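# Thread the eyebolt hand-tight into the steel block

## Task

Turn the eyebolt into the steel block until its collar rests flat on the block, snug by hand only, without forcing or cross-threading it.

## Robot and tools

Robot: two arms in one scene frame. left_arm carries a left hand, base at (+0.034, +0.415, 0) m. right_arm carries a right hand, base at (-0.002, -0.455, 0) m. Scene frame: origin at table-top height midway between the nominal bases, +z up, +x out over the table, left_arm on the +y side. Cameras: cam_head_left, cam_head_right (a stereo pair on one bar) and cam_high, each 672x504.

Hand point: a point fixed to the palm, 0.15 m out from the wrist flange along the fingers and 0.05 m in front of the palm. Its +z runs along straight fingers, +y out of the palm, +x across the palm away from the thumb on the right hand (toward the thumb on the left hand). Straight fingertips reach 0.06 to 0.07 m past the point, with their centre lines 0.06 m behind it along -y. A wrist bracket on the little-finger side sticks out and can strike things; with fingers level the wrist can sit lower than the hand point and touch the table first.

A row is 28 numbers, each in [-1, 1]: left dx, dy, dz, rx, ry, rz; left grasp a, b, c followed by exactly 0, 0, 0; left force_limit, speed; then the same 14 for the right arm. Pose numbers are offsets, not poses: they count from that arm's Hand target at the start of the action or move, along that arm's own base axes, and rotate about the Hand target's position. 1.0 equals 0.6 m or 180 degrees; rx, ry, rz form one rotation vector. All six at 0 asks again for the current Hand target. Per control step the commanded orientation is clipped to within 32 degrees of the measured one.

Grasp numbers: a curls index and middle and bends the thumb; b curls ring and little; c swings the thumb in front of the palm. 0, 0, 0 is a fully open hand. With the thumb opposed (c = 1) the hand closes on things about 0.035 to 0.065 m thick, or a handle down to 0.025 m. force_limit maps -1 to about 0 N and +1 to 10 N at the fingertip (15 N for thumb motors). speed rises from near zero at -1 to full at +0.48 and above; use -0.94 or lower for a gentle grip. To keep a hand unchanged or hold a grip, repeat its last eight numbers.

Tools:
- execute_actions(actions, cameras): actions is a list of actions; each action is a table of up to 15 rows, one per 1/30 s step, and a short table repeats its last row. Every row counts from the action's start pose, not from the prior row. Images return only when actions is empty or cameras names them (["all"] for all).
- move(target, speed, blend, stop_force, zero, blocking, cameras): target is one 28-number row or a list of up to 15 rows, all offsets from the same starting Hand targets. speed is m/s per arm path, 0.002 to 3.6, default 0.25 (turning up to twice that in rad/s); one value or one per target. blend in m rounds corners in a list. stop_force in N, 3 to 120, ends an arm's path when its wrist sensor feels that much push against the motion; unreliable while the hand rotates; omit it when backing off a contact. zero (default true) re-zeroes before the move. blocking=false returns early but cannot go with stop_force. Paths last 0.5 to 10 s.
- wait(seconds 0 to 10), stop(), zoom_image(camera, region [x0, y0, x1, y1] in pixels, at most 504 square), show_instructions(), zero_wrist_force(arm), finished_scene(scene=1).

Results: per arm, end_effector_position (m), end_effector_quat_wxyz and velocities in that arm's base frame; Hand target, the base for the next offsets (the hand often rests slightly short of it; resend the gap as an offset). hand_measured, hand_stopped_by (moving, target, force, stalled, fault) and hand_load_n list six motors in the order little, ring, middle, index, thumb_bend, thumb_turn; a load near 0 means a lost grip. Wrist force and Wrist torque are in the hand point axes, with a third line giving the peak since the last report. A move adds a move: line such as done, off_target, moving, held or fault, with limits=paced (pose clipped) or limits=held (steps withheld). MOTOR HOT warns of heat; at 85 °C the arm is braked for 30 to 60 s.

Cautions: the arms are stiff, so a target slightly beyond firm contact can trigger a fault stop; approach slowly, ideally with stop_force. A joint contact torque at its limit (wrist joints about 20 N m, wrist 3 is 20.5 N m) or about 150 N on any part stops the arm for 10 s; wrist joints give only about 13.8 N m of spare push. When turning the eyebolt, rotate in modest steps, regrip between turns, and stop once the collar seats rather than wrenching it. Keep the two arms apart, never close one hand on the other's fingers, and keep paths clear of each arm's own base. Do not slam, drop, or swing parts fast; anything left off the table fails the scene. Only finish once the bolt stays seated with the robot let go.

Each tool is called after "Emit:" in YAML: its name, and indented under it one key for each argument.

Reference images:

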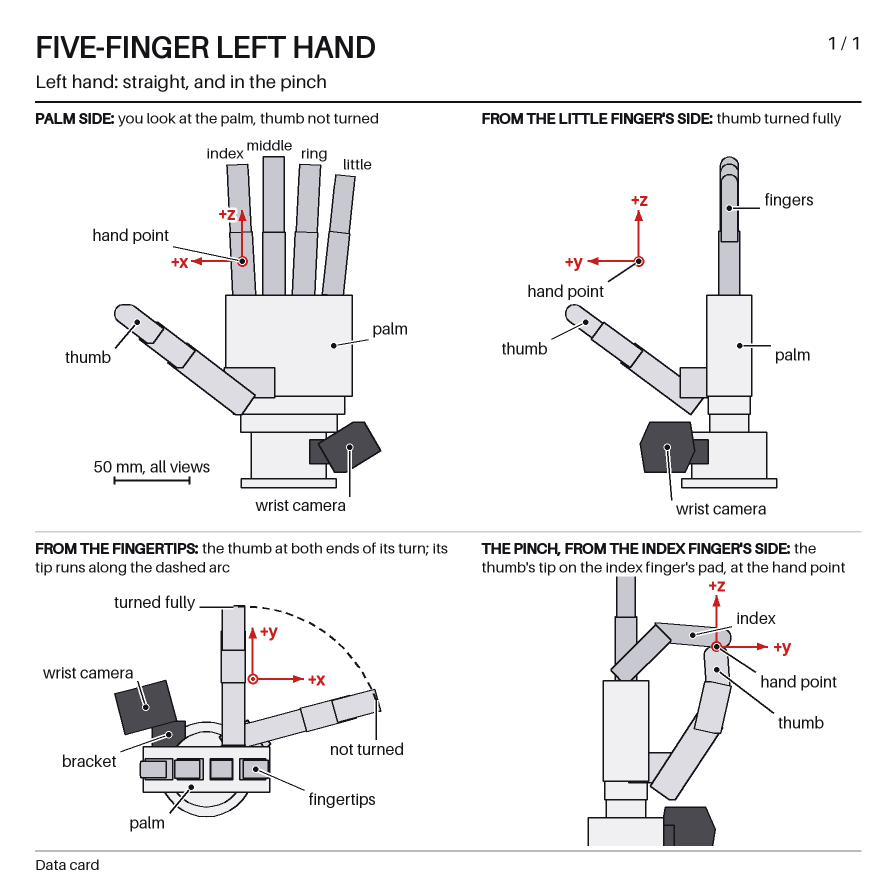

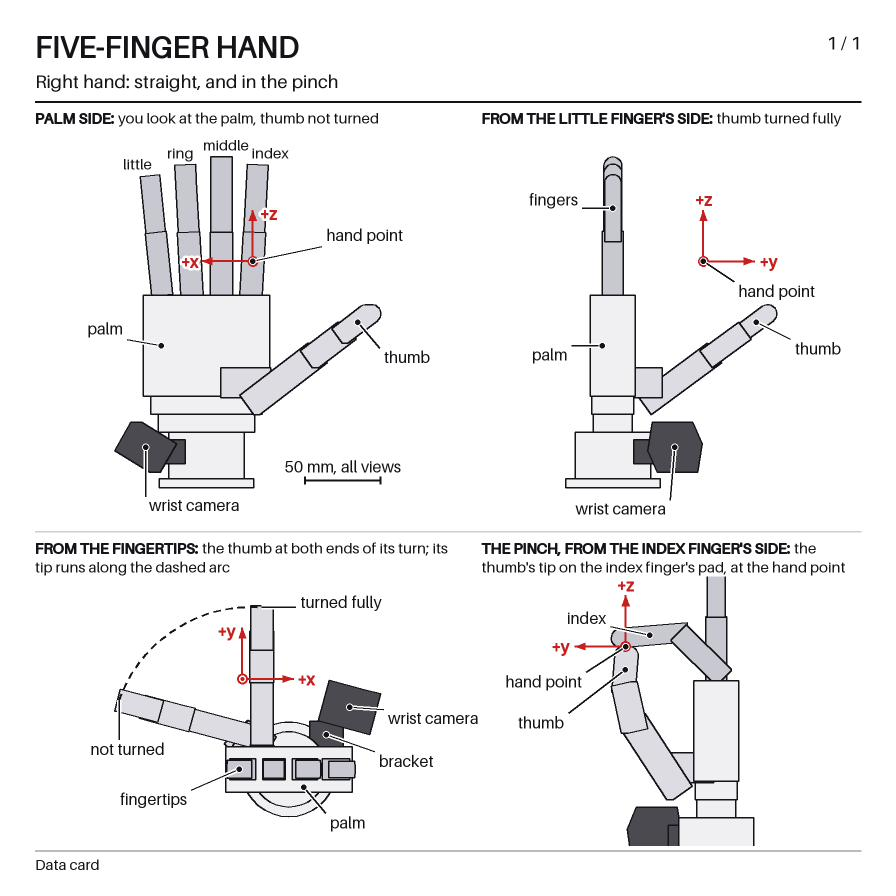

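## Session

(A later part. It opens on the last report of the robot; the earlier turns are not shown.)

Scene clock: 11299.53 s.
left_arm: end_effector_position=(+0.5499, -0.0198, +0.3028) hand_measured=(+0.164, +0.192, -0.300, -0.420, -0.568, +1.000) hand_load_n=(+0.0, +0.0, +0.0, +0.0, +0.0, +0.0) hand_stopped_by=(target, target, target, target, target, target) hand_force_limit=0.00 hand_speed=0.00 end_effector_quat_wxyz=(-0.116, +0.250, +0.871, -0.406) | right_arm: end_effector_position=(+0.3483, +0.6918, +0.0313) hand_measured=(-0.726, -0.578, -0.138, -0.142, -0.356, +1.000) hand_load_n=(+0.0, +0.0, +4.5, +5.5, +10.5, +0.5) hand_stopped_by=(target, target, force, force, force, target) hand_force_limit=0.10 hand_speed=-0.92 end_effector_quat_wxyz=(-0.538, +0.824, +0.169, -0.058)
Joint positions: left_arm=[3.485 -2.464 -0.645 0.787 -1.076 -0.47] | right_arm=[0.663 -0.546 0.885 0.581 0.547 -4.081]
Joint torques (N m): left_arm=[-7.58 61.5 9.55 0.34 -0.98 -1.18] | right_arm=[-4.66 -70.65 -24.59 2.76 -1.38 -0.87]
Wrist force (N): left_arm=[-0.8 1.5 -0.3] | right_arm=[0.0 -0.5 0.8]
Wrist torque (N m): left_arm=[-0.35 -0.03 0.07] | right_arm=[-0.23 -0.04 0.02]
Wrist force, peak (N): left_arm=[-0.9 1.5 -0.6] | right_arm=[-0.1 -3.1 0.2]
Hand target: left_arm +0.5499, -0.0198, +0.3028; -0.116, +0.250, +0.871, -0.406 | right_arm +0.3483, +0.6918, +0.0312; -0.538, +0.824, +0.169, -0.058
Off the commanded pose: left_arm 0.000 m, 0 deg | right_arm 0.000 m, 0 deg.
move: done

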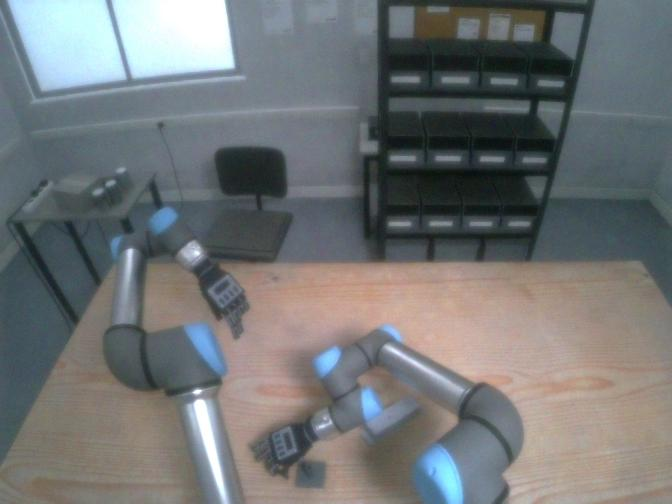

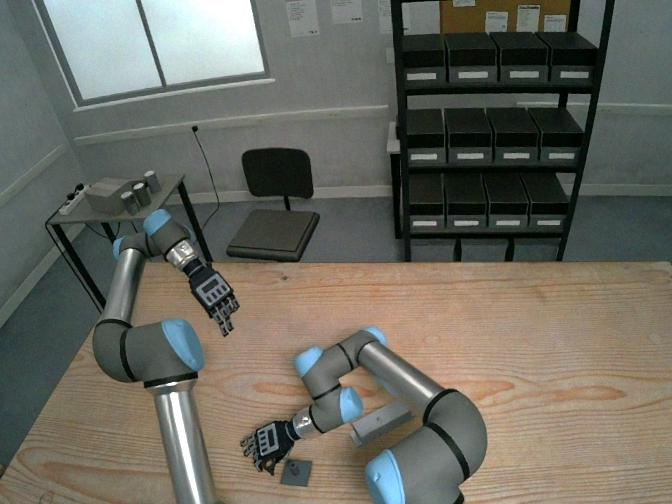

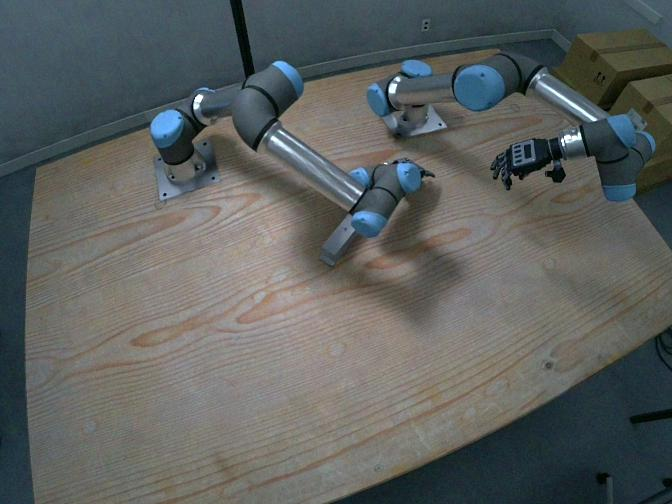

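Emit:
move:
  target:
    - [0,0,0,0,0,0,0.35,0.6,1,0,0,0,0.0,0,0,0,0.14,0,0,0,0.66,0.17,1,0,0,0,0.1,-0.92]
  speed: 0.03
  cameras: ["all"]

Emit:
zoom_image:
  camera: "cam_head_right"
  region: [240, 410, 300, 470]

Emit:
zoom_image:
  camera: "cam_head_left"
  region: [240, 410, 300, 470]

Scene clock: 11310.77 s.
left_arm: end_effector_position=(+0.5499, -0.0198, +0.3028) hand_measured=(+0.164, +0.192, -0.300, -0.420, -0.568, +1.000) hand_load_n=(+0.0, +0.0, +0.0, +0.0, +0.0, +0.0) hand_stopped_by=(target, target, target, target, target, target) hand_force_limit=0.00 hand_speed=0.00 end_effector_quat_wxyz=(-0.116, +0.250, +0.871, -0.406) | right_arm: end_effector_position=(+0.3483, +0.6918, +0.1155) hand_measured=(-0.726, -0.578, -0.138, -0.142, -0.356, +1.000) hand_load_n=(+0.0, +0.0, +4.0, +6.0, +10.5, +0.5) hand_stopped_by=(target, target, force, force, force, target) hand_force_limit=0.10 hand_speed=-0.92 end_effector_quat_wxyz=(-0.538, +0.824, +0.169, -0.057)
Joint positions: left_arm=[3.485 -2.464 -0.645 0.787 -1.076 -0.47] | right_arm=[0.663 -0.614 0.796 0.739 0.547 -4.081]
Joint torques (N m): left_arm=[-7.77 59.6 9.57 0.51 -0.73 -1.07] | right_arm=[-3.02 -52.47 -9.64 -1.61 -0.22 -0.95]
Wrist force (N): left_arm=[-0.8 1.4 -0.6] | right_arm=[0.1 -0.7 0.9]
Wrist torque (N m): left_arm=[-0.35 -0.03 0.07] | right_arm=[-0.24 -0.05 0.02]
Wrist force, peak (N): left_arm=[-1.0 1.6 -0.7] | right_arm=[0.1 -1.0 0.7]
Hand target: left_arm +0.5499, -0.0198, +0.3028; -0.116, +0.250, +0.871, -0.406 | right_arm +0.3483, +0.6918, +0.1152; -0.538, +0.824, +0.169, -0.058
Off the commanded pose: left_arm 0.000 m, 0 deg | right_arm 0.000 m, 0 deg.
move: done

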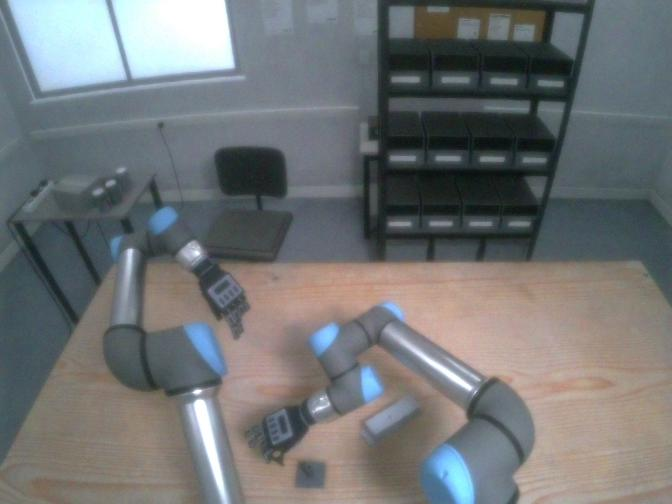

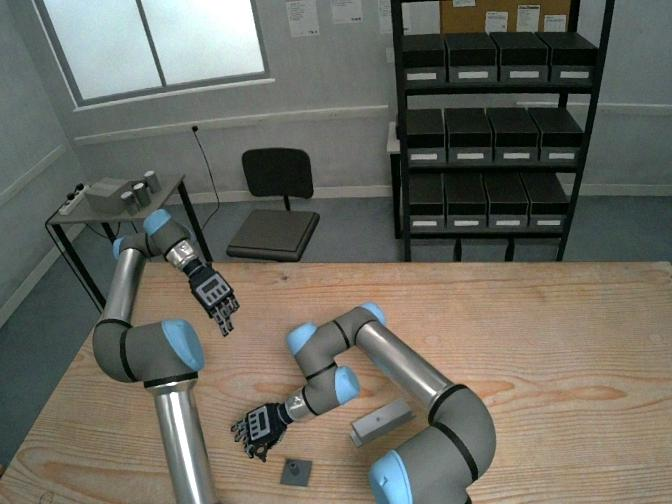

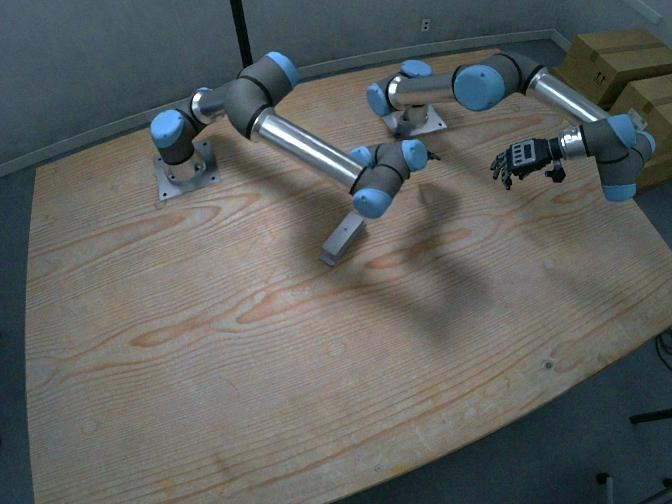

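Scaled by 8.400 from the camera's 672x504 image, which has a finer 960x720 frame.

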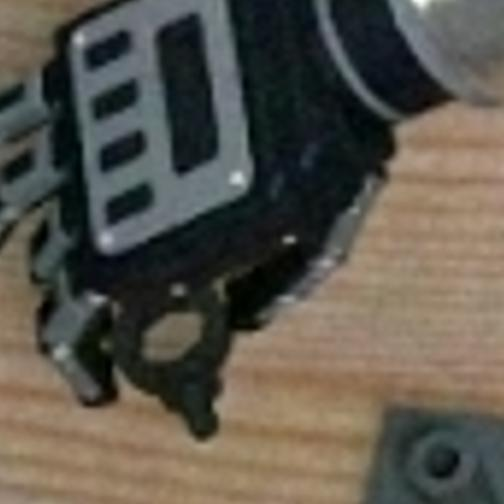

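Scaled by 8.400 from the camera's 672x504 image, which has a finer 960x720 frame.

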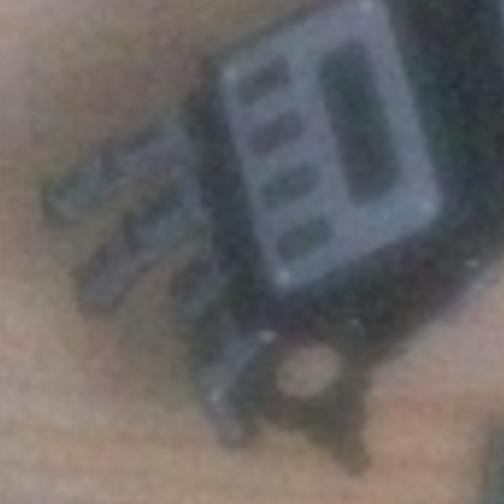

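Emit:
move:
  target:
    - [0,0,0,0,0,0,0.35,0.6,1,0,0,0,0.0,0,-0.0055,0.008,0,0,0,-0.1611,0.66,0.17,1,0,0,0,0.1,-0.92]
    - [0,0,0,0,0,0,0.35,0.6,1,0,0,0,0.0,0,-0.0055,0.008,-0.125,0,0,-0.1611,0.66,0.17,1,0,0,0,0.1,-0.92]
  speed: 0.04
  cameras: ["all"]

Emit:
zoom_image:
  camera: "cam_head_right"
  region: [240, 425, 300, 485]

Emit:
zoom_image:
  camera: "cam_high"
  region: [380, 150, 436, 206]

Scene clock: 11389.60 s.
left_arm: end_effector_position=(+0.5499, -0.0198, +0.3028) hand_measured=(+0.164, +0.192, -0.300, -0.420, -0.568, +1.000) hand_load_n=(+0.0, +0.0, +0.0, +0.0, +0.0, +0.0) hand_stopped_by=(target, target, target, target, target, target) hand_force_limit=0.00 hand_speed=0.00 end_effector_quat_wxyz=(-0.116, +0.250, +0.871, -0.406) | right_arm: end_effector_position=(+0.3449, +0.6965, +0.0398) hand_measured=(-0.726, -0.578, -0.138, -0.142, -0.356, +1.000) hand_load_n=(+0.0, +0.0, +4.0, +6.0, +10.5, +0.5) hand_stopped_by=(target, target, force, force, force, target) hand_force_limit=0.10 hand_speed=-0.92 end_effector_quat_wxyz=(-0.535, +0.840, -0.042, +0.079) end_effector_velocity=(+0.000, +0.000, +0.002) end_effector_angular_velocity=(-0.001, +0.002, +0.000)
Joint positions: left_arm=[3.485 -2.464 -0.645 0.787 -1.076 -0.47] | right_arm=[0.755 -0.837 1.344 0.003 1.015 -3.525]
Joint velocities: left_arm=[within noise] | right_arm=[0 -0.002 -0.001 0.006 0 0]
Joint torques (N m): left_arm=[-7.84 60.25 9.89 0.18 -0.88 -1.27] | right_arm=[-10.49 -70.72 -25.7 2.27 0.56 -0.27]
Wrist force (N): left_arm=[-0.7 1.6 -0.5] | right_arm=[-0.1 -0.4 0.6]
Wrist torque (N m): left_arm=[-0.31 -0.04 0.07] | right_arm=[-0.20 -0.02 -0.10]
Wrist force, peak (N): left_arm=[-0.9 1.7 -0.6] | right_arm=[-0.2 -1.5 0.2]
Hand target: left_arm +0.5499, -0.0198, +0.3028; -0.116, +0.250, +0.871, -0.406 | right_arm +0.3450, +0.6966, +0.0402; -0.535, +0.840, -0.042, +0.079
Off the commanded pose: left_arm 0.000 m, 0 deg | right_arm 0.000 m, 0 deg.
move: done

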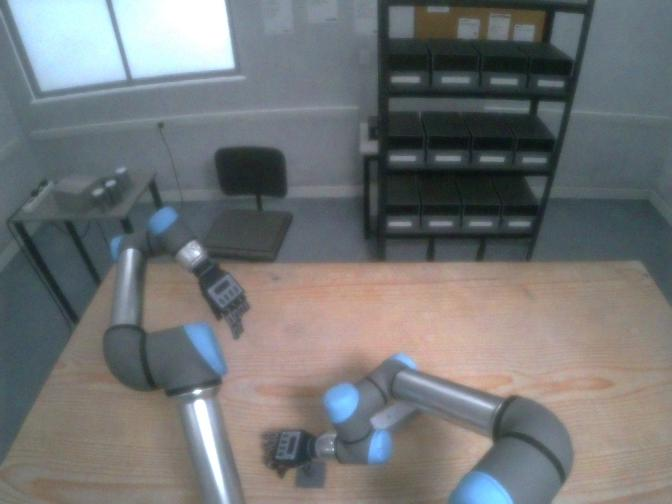

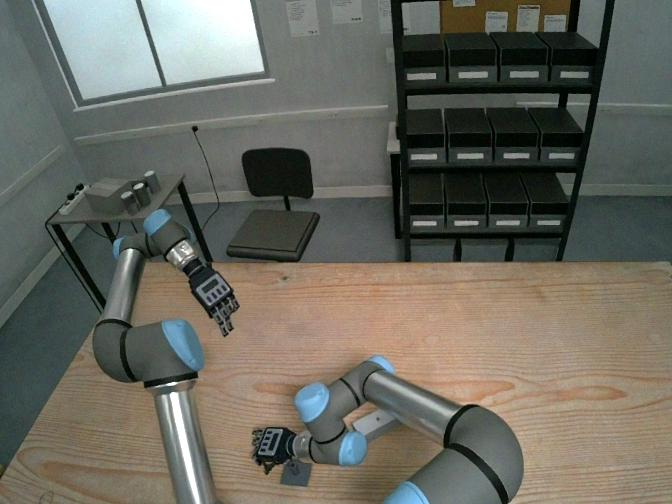

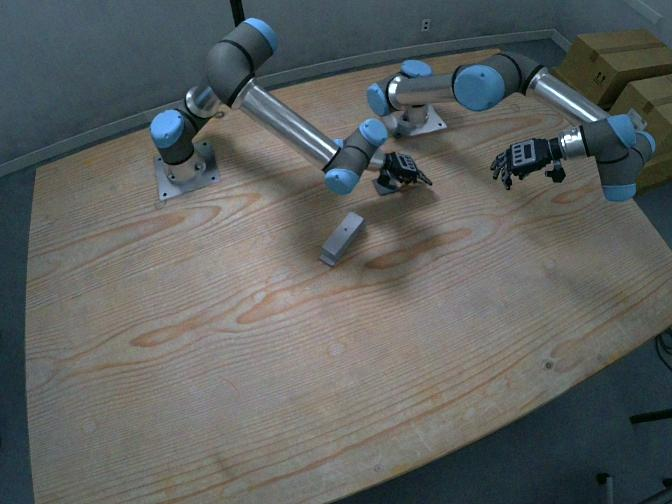

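Scaled by 8.400 from the camera's 672x504 image, which has a finer 960x720 frame.

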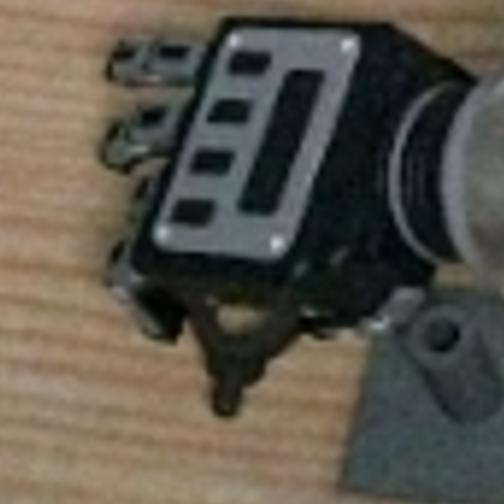

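Scaled by 9.000 from the camera's 672x504 image, which has a finer 960x720 frame.

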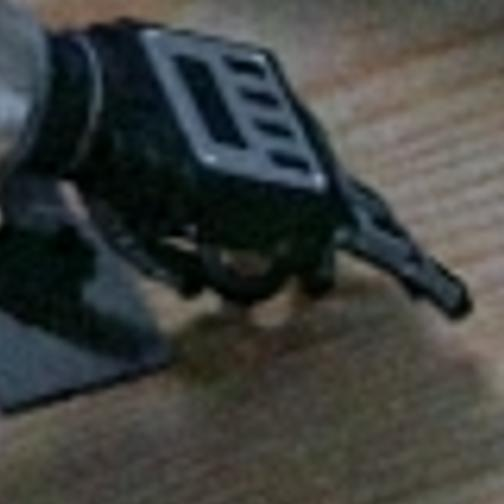

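Emit:
move:
  target:
    - [0,0,0,0,0,0,0.35,0.6,1,0,0,0,0.0,0,0.002,0.0135,0,0,0,0,0.66,0.17,1,0,0,0,0.1,-0.92]
    - [0,0,0,0,0,0,0.35,0.6,1,0,0,0,0.0,0,0.002,0.0135,-0.045,0,0,0,0.66,0.17,1,0,0,0,0.1,-0.92]
  speed: [0.03,0.006]
  stop_force: 3

Scene clock: 11412.30 s.
left_arm: end_effector_position=(+0.5499, -0.0198, +0.3028) hand_measured=(+0.164, +0.192, -0.300, -0.420, -0.568, +1.000) hand_load_n=(+0.0, +0.0, +0.0, +0.0, +0.0, +0.0) hand_stopped_by=(target, target, target, target, target, target) hand_force_limit=0.00 hand_speed=0.00 end_effector_quat_wxyz=(-0.116, +0.250, +0.871, -0.406) | right_arm: end_effector_position=(+0.3462, +0.7047, +0.0246) hand_measured=(-0.726, -0.578, -0.138, -0.142, -0.356, +1.000) hand_load_n=(+0.0, +0.0, +4.0, +6.0, +10.0, +0.5) hand_stopped_by=(target, target, force, force, force, target) hand_force_limit=0.10 hand_speed=-0.92 end_effector_quat_wxyz=(-0.535, +0.840, -0.042, +0.079)
Joint positions: left_arm=[3.485 -2.464 -0.645 0.787 -1.076 -0.47] | right_arm=[0.764 -0.804 1.327 -0.016 1.022 -3.52]
Joint torques (N m): left_arm=[-7.23 60.46 9.38 0.31 -0.78 -1.3] | right_arm=[-11.2 -66.8 -23 2.1 -0.69 -1.61]
Wrist force (N): left_arm=[-0.8 1.5 -0.6] | right_arm=[-0.6 -3.6 -1.8]
Wrist torque (N m): left_arm=[-0.33 -0.03 0.06] | right_arm=[-0.24 0.04 -0.16]
Wrist force, peak (N): left_arm=[-1.0 1.6 -0.6] | right_arm=[-0.5 -6.2 -3.6]
Hand target: left_arm +0.5499, -0.0198, +0.3028; -0.116, +0.250, +0.871, -0.406 | right_arm +0.3462, +0.7047, +0.0246; -0.535, +0.840, -0.042, +0.079 (not the last commanded pose)
Off the commanded pose: left_arm 0.000 m, 0 deg | right_arm 0.011 m, 0 deg.
move: contact (right_arm); path passed 1 of 2 targets

Emit:
move:
  target:
    - [0,0,0,0,0,0,0.35,0.6,1,0,0,0,0.0,0,0,0,0,0,0,0,0.38,0.0,1,0,0,0,0.1,-0.85]
  speed: 0.01

Emit:
move:
  target:
    - [0,0,0,0,0,0,0.35,0.6,1,0,0,0,0.0,0,0.0003,-0.0003,0.004,0,0,0,0.38,0.0,1,0,0,0,0.1,-0.85]
    - [0,0,0,0,0,0,0.35,0.6,1,0,0,0,0.0,0,-0.001,-0.007,0.008,0,0,0,0.38,0.0,1,0,0,0,0.1,-0.85]
    - [0,0,0,0,0,0,0.35,0.6,1,0,0,0,0.0,0,-0.001,-0.007,0.08,0,0,0,0.38,0.0,1,0,0,0,0.1,-0.85]
  speed: [0.01,0.01,0.03]
  cameras: ["all"]

Emit:
zoom_image:
  camera: "cam_head_right"
  region: [240, 425, 300, 485]

Emit:
zoom_image:
  camera: "cam_high"
  region: [380, 150, 436, 206]

Scene clock: 11430.70 s.
left_arm: end_effector_position=(+0.5499, -0.0198, +0.3028) hand_measured=(+0.164, +0.192, -0.300, -0.420, -0.568, +1.000) hand_load_n=(+0.0, +0.0, +0.0, +0.0, +0.0, +0.0) hand_stopped_by=(target, target, target, target, target, target) hand_force_limit=0.00 hand_speed=0.00 end_effector_quat_wxyz=(-0.116, +0.250, +0.871, -0.406) | right_arm: end_effector_position=(+0.3462, +0.7047, +0.0246) hand_measured=(-1.000, -0.944, -0.390, -0.240, -0.366, +1.000) hand_load_n=(+0.0, +0.0, +0.0, +0.0, +0.5, +0.0) hand_stopped_by=(target, target, target, target, target, target) hand_force_limit=0.10 hand_speed=-0.85 end_effector_quat_wxyz=(-0.535, +0.840, -0.042, +0.079)
Joint positions: left_arm=[3.485 -2.464 -0.645 0.787 -1.076 -0.47] | right_arm=[0.764 -0.804 1.327 -0.016 1.022 -3.52]
Joint torques (N m): left_arm=[-7.68 61.5 9.02 0.33 -0.78 -1.14] | right_arm=[-11.39 -66.38 -22.65 2.21 -0.74 -1.75]
Wrist force (N): left_arm=[-0.9 1.6 -0.5] | right_arm=[-0.4 -1.0 0.6]
Wrist torque (N m): left_arm=[-0.33 -0.01 0.06] | right_arm=[-0.24 0.04 -0.13]
Wrist force, peak (N): left_arm=[-1.1 1.5 -0.7] | right_arm=[-0.6 -3.8 -1.9]
Hand target: left_arm +0.5499, -0.0198, +0.3028; -0.116, +0.250, +0.871, -0.406 | right_arm +0.3462, +0.7047, +0.0246; -0.535, +0.840, -0.042, +0.079
Off the commanded pose: left_arm 0.000 m, 0 deg | right_arm 0.000 m, 0 deg.
move: done

Scene clock: 11433.53 s.
left_arm: end_effector_position=(+0.5499, -0.0198, +0.3028) hand_measured=(+0.164, +0.192, -0.300, -0.420, -0.568, +1.000) hand_load_n=(+0.0, +0.0, +0.0, +0.0, +0.0, +0.5) hand_stopped_by=(target, target, target, target, target, target) hand_force_limit=0.00 hand_speed=0.00 end_effector_quat_wxyz=(-0.116, +0.250, +0.871, -0.406) | right_arm: end_effector_position=(+0.3456, +0.7005, +0.0729) hand_measured=(-1.000, -0.944, -0.390, -0.240, -0.366, +1.000) hand_load_n=(+0.0, +0.0, +0.0, +0.0, +0.0, +0.0) hand_stopped_by=(target, target, target, target, target, target) hand_force_limit=0.10 hand_speed=-0.85 end_effector_quat_wxyz=(-0.535, +0.840, -0.042, +0.079) end_effector_velocity=(+0.001, +0.001, +0.000) end_effector_angular_velocity=(+0.003, -0.004, +0.000)
Joint positions: left_arm=[3.485 -2.464 -0.645 0.787 -1.076 -0.47] | right_arm=[0.76 -0.866 1.301 0.073 1.019 -3.522]
Joint velocities: left_arm=[within noise] | right_arm=[0 0 0.001 -0.007 0 0]
Joint torques (N m): left_arm=[-8.04 61.18 9.04 0.15 -0.83 -1] | right_arm=[10.05 -37 -10.43 -2.57 0.52 1]
Wrist force (N): left_arm=[-0.9 1.4 -0.8] | right_arm=[-0.3 -1.3 0.3]
Wrist torque (N m): left_arm=[-0.35 -0.02 0.06] | right_arm=[-0.25 0.03 -0.13]
Wrist force, peak (N): left_arm=[-0.8 1.7 -0.9] | right_arm=[-0.3 -1.7 0.1]
Hand target: left_arm +0.5499, -0.0198, +0.3028; -0.116, +0.250, +0.871, -0.406 | right_arm +0.3456, +0.7005, +0.0726; -0.535, +0.840, -0.042, +0.079
Off the commanded pose: left_arm 0.000 m, 0 deg | right_arm 0.000 m, 0 deg.
move: done

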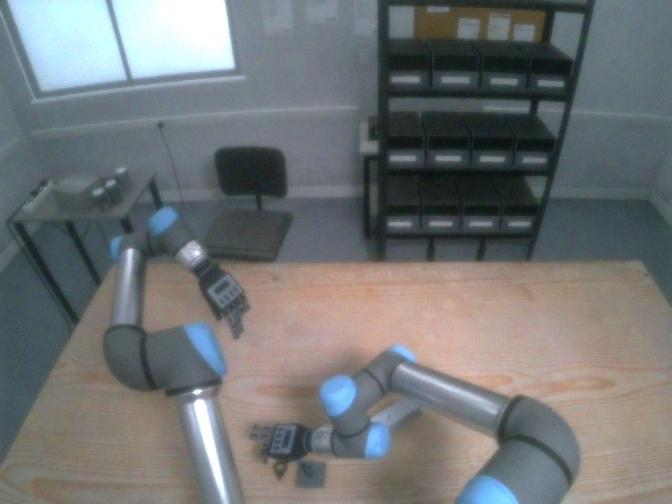

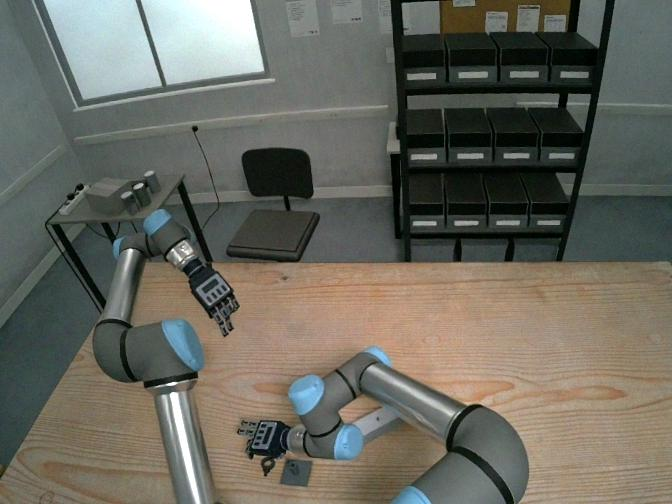

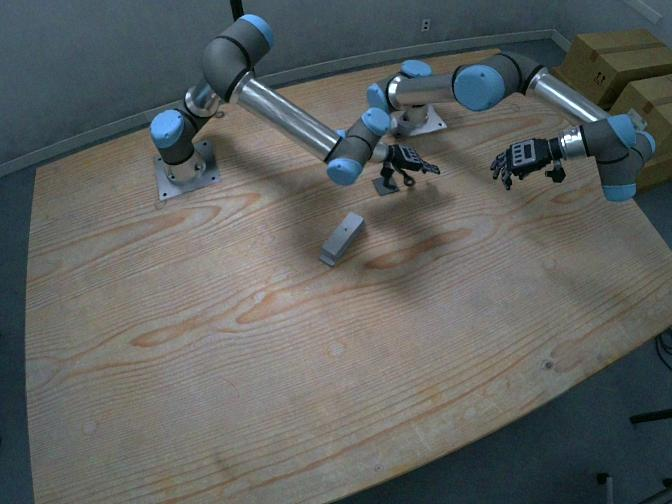

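Scaled by 8.400 from the camera's 672x504 image, which has a finer 960x720 frame.

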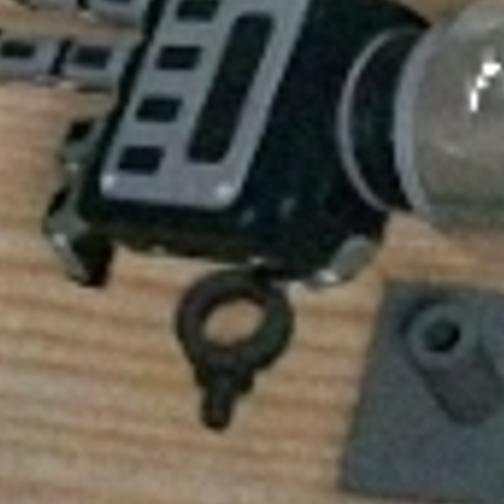

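Scaled by 9.000 from the camera's 672x504 image, which has a finer 960x720 frame.

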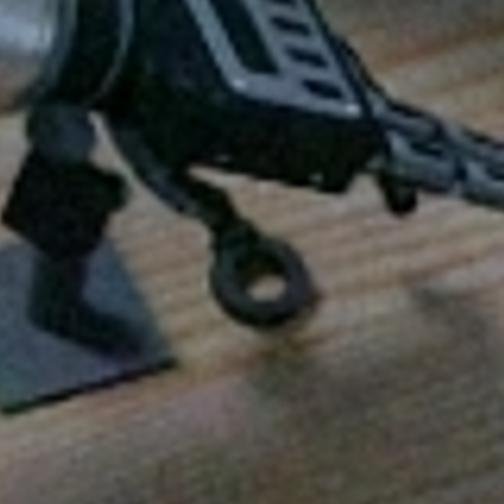

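Emit:
move:
  target:
    - [0,0,0,0,0,0,0.35,0.6,1,0,0,0,0.0,0,0.0102,-0.0127,0.004,0,0,0.15,0.38,0.17,1,0,0,0,0.1,-0.6]
    - [0,0,0,0,0,0,0.35,0.6,1,0,0,0,0.0,0,0.0102,-0.0127,-0.055,0,0,0.15,0.38,0.17,1,0,0,0,0.1,-0.6]
  speed: 0.04
  cameras: ["all"]

Emit:
zoom_image:
  camera: "cam_head_right"
  region: [240, 425, 300, 485]

Scene clock: 11466.33 s.
left_arm: end_effector_position=(+0.5499, -0.0198, +0.3028) hand_measured=(+0.164, +0.192, -0.300, -0.420, -0.568, +1.000) hand_load_n=(+0.0, +0.0, +0.0, -0.5, +0.0, +0.0) hand_stopped_by=(target, target, target, target, target, target) hand_force_limit=0.00 hand_speed=0.00 end_effector_quat_wxyz=(-0.116, +0.250, +0.871, -0.406) | right_arm: end_effector_position=(+0.3517, +0.6928, +0.0392) hand_measured=(-0.698, -0.620, -0.348, -0.274, -0.416, +1.000) hand_load_n=(+0.0, +0.0, +0.0, +0.0, +0.5, +0.5) hand_stopped_by=(target, target, target, target, target, target) hand_force_limit=0.10 hand_speed=-0.60 end_effector_quat_wxyz=(-0.539, +0.827, +0.155, -0.048) end_effector_velocity=(-0.001, -0.001, +0.000) end_effector_angular_velocity=(-0.003, +0.004, +0.000)
Joint positions: left_arm=[3.485 -2.464 -0.645 0.787 -1.076 -0.47] | right_arm=[0.663 -0.575 0.912 0.539 0.569 -4.029]
Joint velocities: left_arm=[within noise] | right_arm=[0 0.001 -0.001 0.005 0 0]
Joint torques (N m): left_arm=[-7.15 61.54 9.14 0.06 -0.83 -1.25] | right_arm=[10.82 -77.27 -24.68 3.99 0.16 1.57]
Wrist force (N): left_arm=[-0.7 1.5 -0.4] | right_arm=[0.0 -1.3 0.6]
Wrist torque (N m): left_arm=[-0.34 -0.04 0.07] | right_arm=[-0.25 -0.04 0.02]
Wrist force, peak (N): left_arm=[-0.8 1.7 -0.7] | right_arm=[0.5 -2.0 -0.1]
Hand target: left_arm +0.5499, -0.0198, +0.3028; -0.116, +0.250, +0.871, -0.406 | right_arm +0.3517, +0.6928, +0.0396; -0.539, +0.826, +0.155, -0.048
Off the commanded pose: left_arm 0.000 m, 0 deg | right_arm 0.000 m, 0 deg.
move: done

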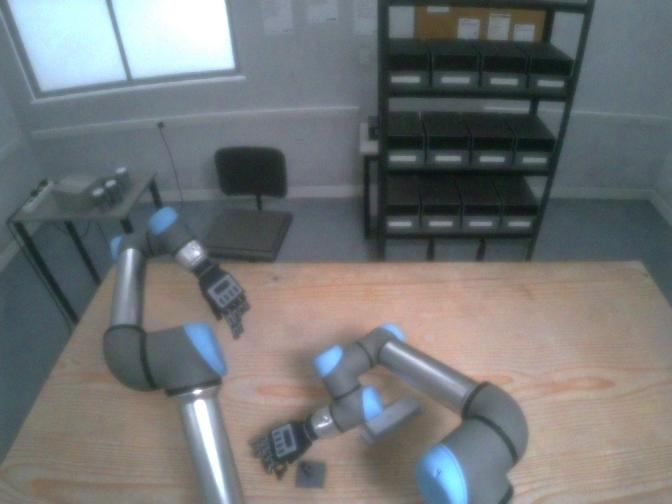

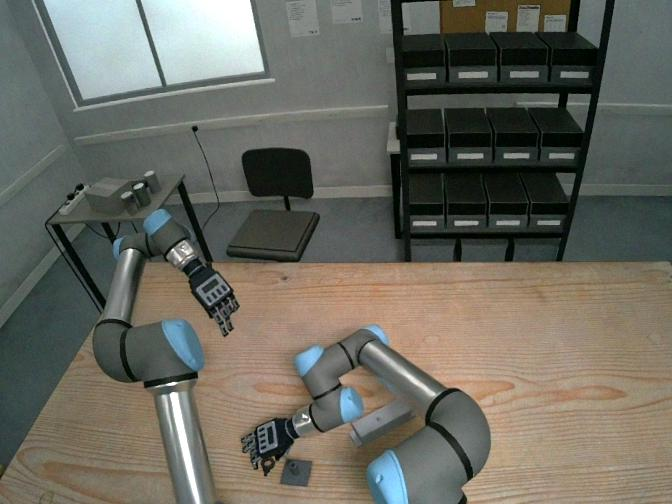

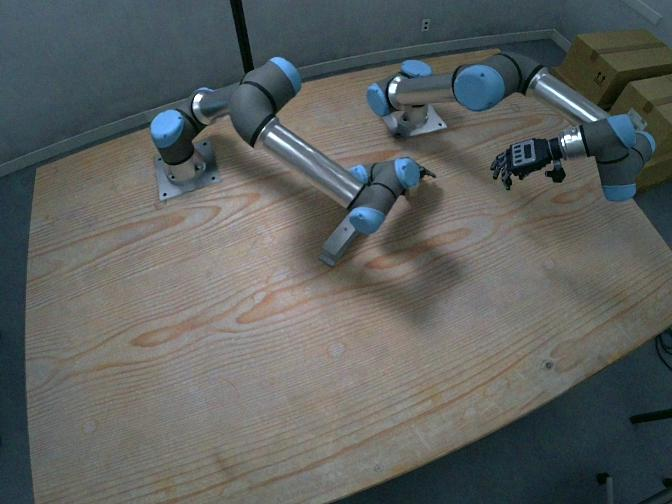

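Scaled by 8.400 from the camera's 672x504 image, which has a finer 960x720 frame.

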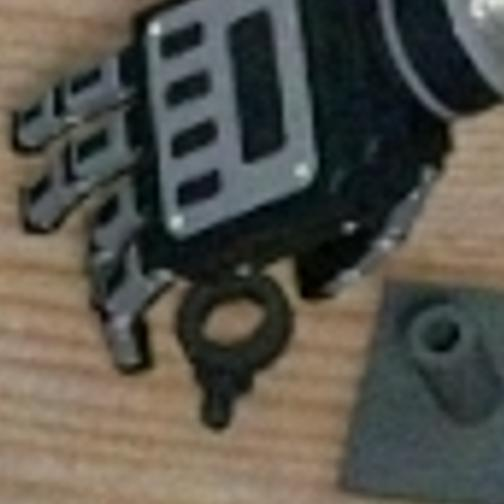

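Emit:
move:
  target:
    - [0,0,0,0,0,0,0.35,0.6,1,0,0,0,0.0,0,0.004,0.0013,-0.045,0,0,0,0.38,0.17,1,0,0,0,0.1,-0.6]
  speed: 0.008
  stop_force: 3
  cameras: ["all"]

Emit:
zoom_image:
  camera: "cam_head_right"
  region: [240, 425, 300, 485]

Scene clock: 11482.67 s.
left_arm: end_effector_position=(+0.5499, -0.0198, +0.3028) hand_measured=(+0.164, +0.192, -0.300, -0.420, -0.568, +1.000) hand_load_n=(+0.0, +0.0, +0.0, +0.0, +0.0, +0.0) hand_stopped_by=(target, target, target, target, target, target) hand_force_limit=0.00 hand_speed=0.00 end_effector_quat_wxyz=(-0.116, +0.250, +0.871, -0.406) | right_arm: end_effector_position=(+0.3531, +0.6932, +0.0245) hand_measured=(-0.698, -0.620, -0.348, -0.274, -0.416, +1.000) hand_load_n=(+0.0, +0.0, +0.0, +0.0, -1.5, +0.0) hand_stopped_by=(target, target, target, target, target, target) hand_force_limit=0.10 hand_speed=-0.60 end_effector_quat_wxyz=(-0.539, +0.826, +0.155, -0.048)
Joint positions: left_arm=[3.485 -2.464 -0.645 0.787 -1.076 -0.47] | right_arm=[0.663 -0.556 0.915 0.518 0.569 -4.03]
Joint torques (N m): left_arm=[-8.31 61.59 8.86 0.17 -0.91 -1.31] | right_arm=[-2.65 -76.03 -21.47 3.79 0.04 0.07]
Wrist force (N): left_arm=[-0.7 1.4 -0.6] | right_arm=[-0.2 -4.0 -1.9]
Wrist torque (N m): left_arm=[-0.34 -0.04 0.08] | right_arm=[-0.39 -0.01 0.00]
Wrist force, peak (N): left_arm=[-1.0 1.6 -0.8] | right_arm=[-0.1 -6.4 -4.4]
Hand target: left_arm +0.5499, -0.0198, +0.3028; -0.116, +0.250, +0.871, -0.406 | right_arm +0.3530, +0.6933, +0.0246; -0.539, +0.826, +0.155, -0.048 (not the last commanded pose)
Off the commanded pose: left_arm 0.000 m, 0 deg | right_arm 0.012 m, 0 deg.
move: contact (right_arm)

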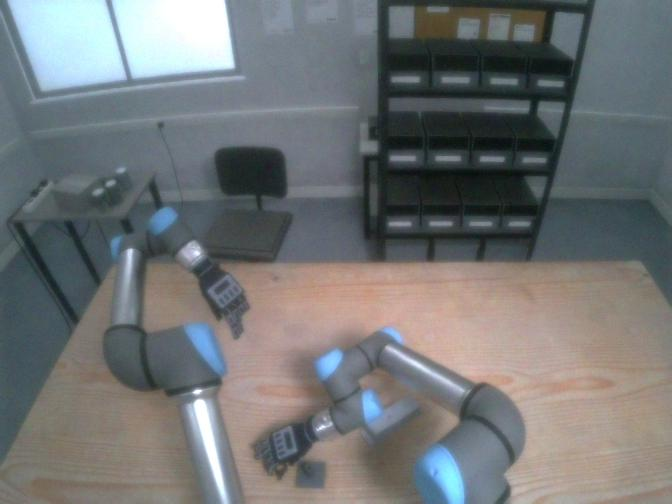

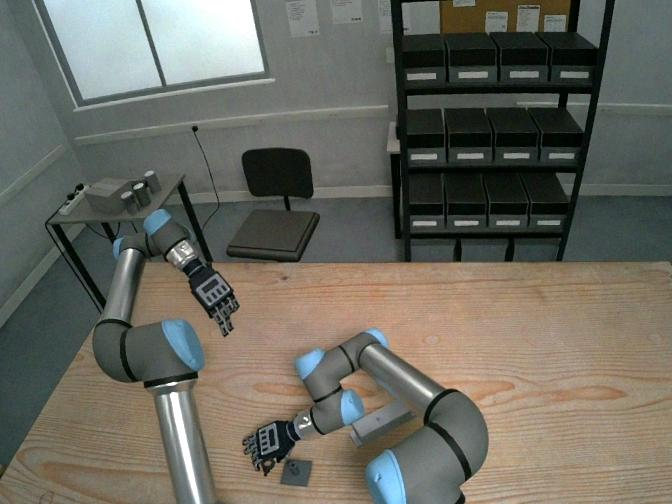

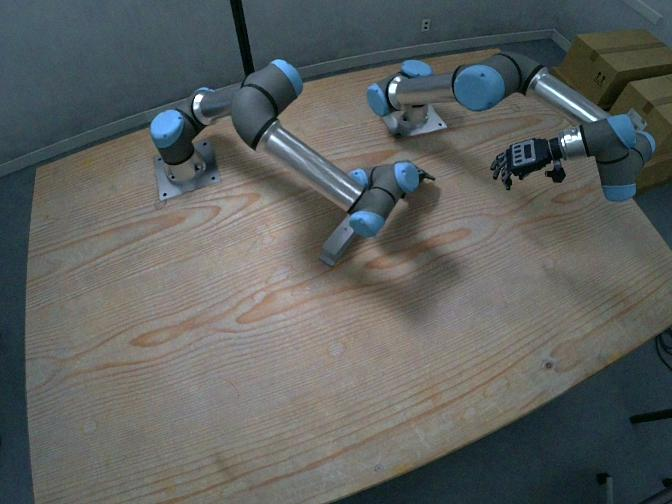

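Scaled by 8.400 from the camera's 672x504 image, which has a finer 960x720 frame.

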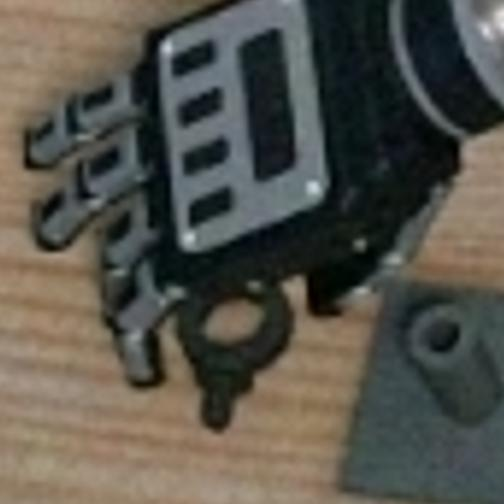

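Emit:
move:
  target:
    - [0,0,0,0,0,0,0.35,0.6,1,0,0,0,0.0,0,0,0,0.001,0,0,0,0.38,0.17,1,0,0,0,0.1,-0.6]
  speed: 0.01

Emit:
move:
  target:
    - [0,0,0,0,0,0,0.35,0.6,1,0,0,0,0.0,0,0,0,0,0,0,0,0.62,0.17,1,0,0,0,-0.85,-0.92]
  speed: 0.01
  cameras: ["cam_head_right"]

Emit:
zoom_image:
  camera: "cam_head_right"
  region: [240, 425, 300, 485]

Scene clock: 11491.13 s.
left_arm: end_effector_position=(+0.5499, -0.0198, +0.3028) hand_measured=(+0.164, +0.192, -0.300, -0.420, -0.568, +1.000) hand_load_n=(+0.0, +0.0, +0.0, +0.0, +0.0, +0.0) hand_stopped_by=(target, target, target, target, target, target) hand_force_limit=0.00 hand_speed=0.00 end_effector_quat_wxyz=(-0.116, +0.250, +0.871, -0.406) | right_arm: end_effector_position=(+0.3530, +0.6933, +0.0252) hand_measured=(-0.698, -0.620, -0.348, -0.274, -0.416, +1.000) hand_load_n=(+0.0, +0.0, +0.0, +0.0, +0.0, +0.0) hand_stopped_by=(target, target, target, target, target, target) hand_force_limit=0.10 hand_speed=-0.60 end_effector_quat_wxyz=(-0.539, +0.826, +0.155, -0.048)
Joint positions: left_arm=[3.485 -2.464 -0.645 0.787 -1.076 -0.47] | right_arm=[0.663 -0.557 0.915 0.519 0.569 -4.03]
Joint torques (N m): left_arm=[-8.22 60.43 9.25 0.25 -0.9 -1.2] | right_arm=[10.11 -77.67 -26.21 3.99 -0.09 1.47]
Wrist force (N): left_arm=[-0.7 1.4 -0.7] | right_arm=[0.0 -1.1 0.6]
Wrist torque (N m): left_arm=[-0.34 -0.05 0.07] | right_arm=[-0.23 -0.03 0.03]
Wrist force, peak (N): left_arm=[-0.5 1.8 -0.8] | right_arm=[-0.2 -4.3 -2.0]
Hand target: left_arm +0.5499, -0.0198, +0.3028; -0.116, +0.250, +0.871, -0.406 | right_arm +0.3530, +0.6933, +0.0252; -0.539, +0.826, +0.155, -0.048
Off the commanded pose: left_arm 0.000 m, 0 deg | right_arm 0.000 m, 0 deg.
move: done

Scene clock: 11492.30 s.
left_arm: end_effector_position=(+0.5499, -0.0198, +0.3028) hand_measured=(+0.164, +0.192, -0.300, -0.420, -0.568, +1.000) hand_load_n=(+0.0, +0.0, +0.0, +0.0, +0.0, +0.0) hand_stopped_by=(target, target, target, target, target, target) hand_force_limit=0.00 hand_speed=0.00 end_effector_quat_wxyz=(-0.116, +0.250, +0.871, -0.406) | right_arm: end_effector_position=(+0.3530, +0.6933, +0.0252) hand_measured=(-0.722, -0.584, -0.148, -0.156, -0.356, +1.000) hand_load_n=(+0.0, +0.0, +2.0, +2.0, +3.5, +0.5) hand_stopped_by=(target, target, force, force, force, target) hand_force_limit=-0.85 hand_speed=-0.92 end_effector_quat_wxyz=(-0.539, +0.826, +0.155, -0.048)
Joint positions: left_arm=[3.485 -2.464 -0.645 0.787 -1.076 -0.47] | right_arm=[0.663 -0.557 0.915 0.519 0.569 -4.03]
Joint torques (N m): left_arm=[-7.5 60.81 8.56 0.13 -0.98 -1.18] | right_arm=[10.81 -76.76 -26.24 1.76 0.01 1.22]
Wrist force (N): left_arm=[-0.5 1.4 -0.4] | right_arm=[0.1 -1.6 0.5]
Wrist torque (N m): left_arm=[-0.36 -0.06 0.08] | right_arm=[-0.26 -0.05 0.03]
Wrist force, peak (N): left_arm=[-0.8 1.5 -0.8] | right_arm=[-0.1 -1.7 0.6]
Hand target: left_arm +0.5499, -0.0198, +0.3028; -0.116, +0.250, +0.871, -0.406 | right_arm +0.3530, +0.6933, +0.0252; -0.539, +0.826, +0.155, -0.048
Off the commanded pose: left_arm 0.000 m, 0 deg | right_arm 0.000 m, 0 deg.
move: done
Images, in order (width x height): cam_head_right 672x504.

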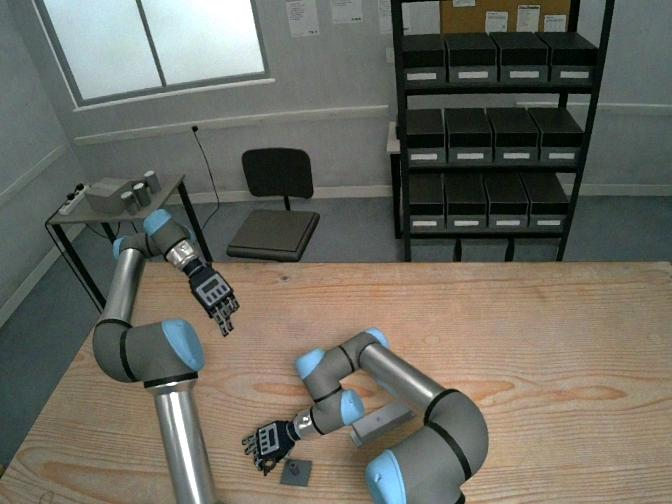

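Scaled by 8.400 from the camera's 672x504 image, which has a finer 960x720 frame.

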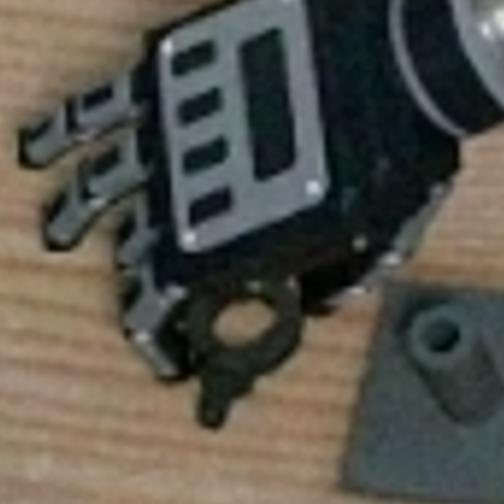

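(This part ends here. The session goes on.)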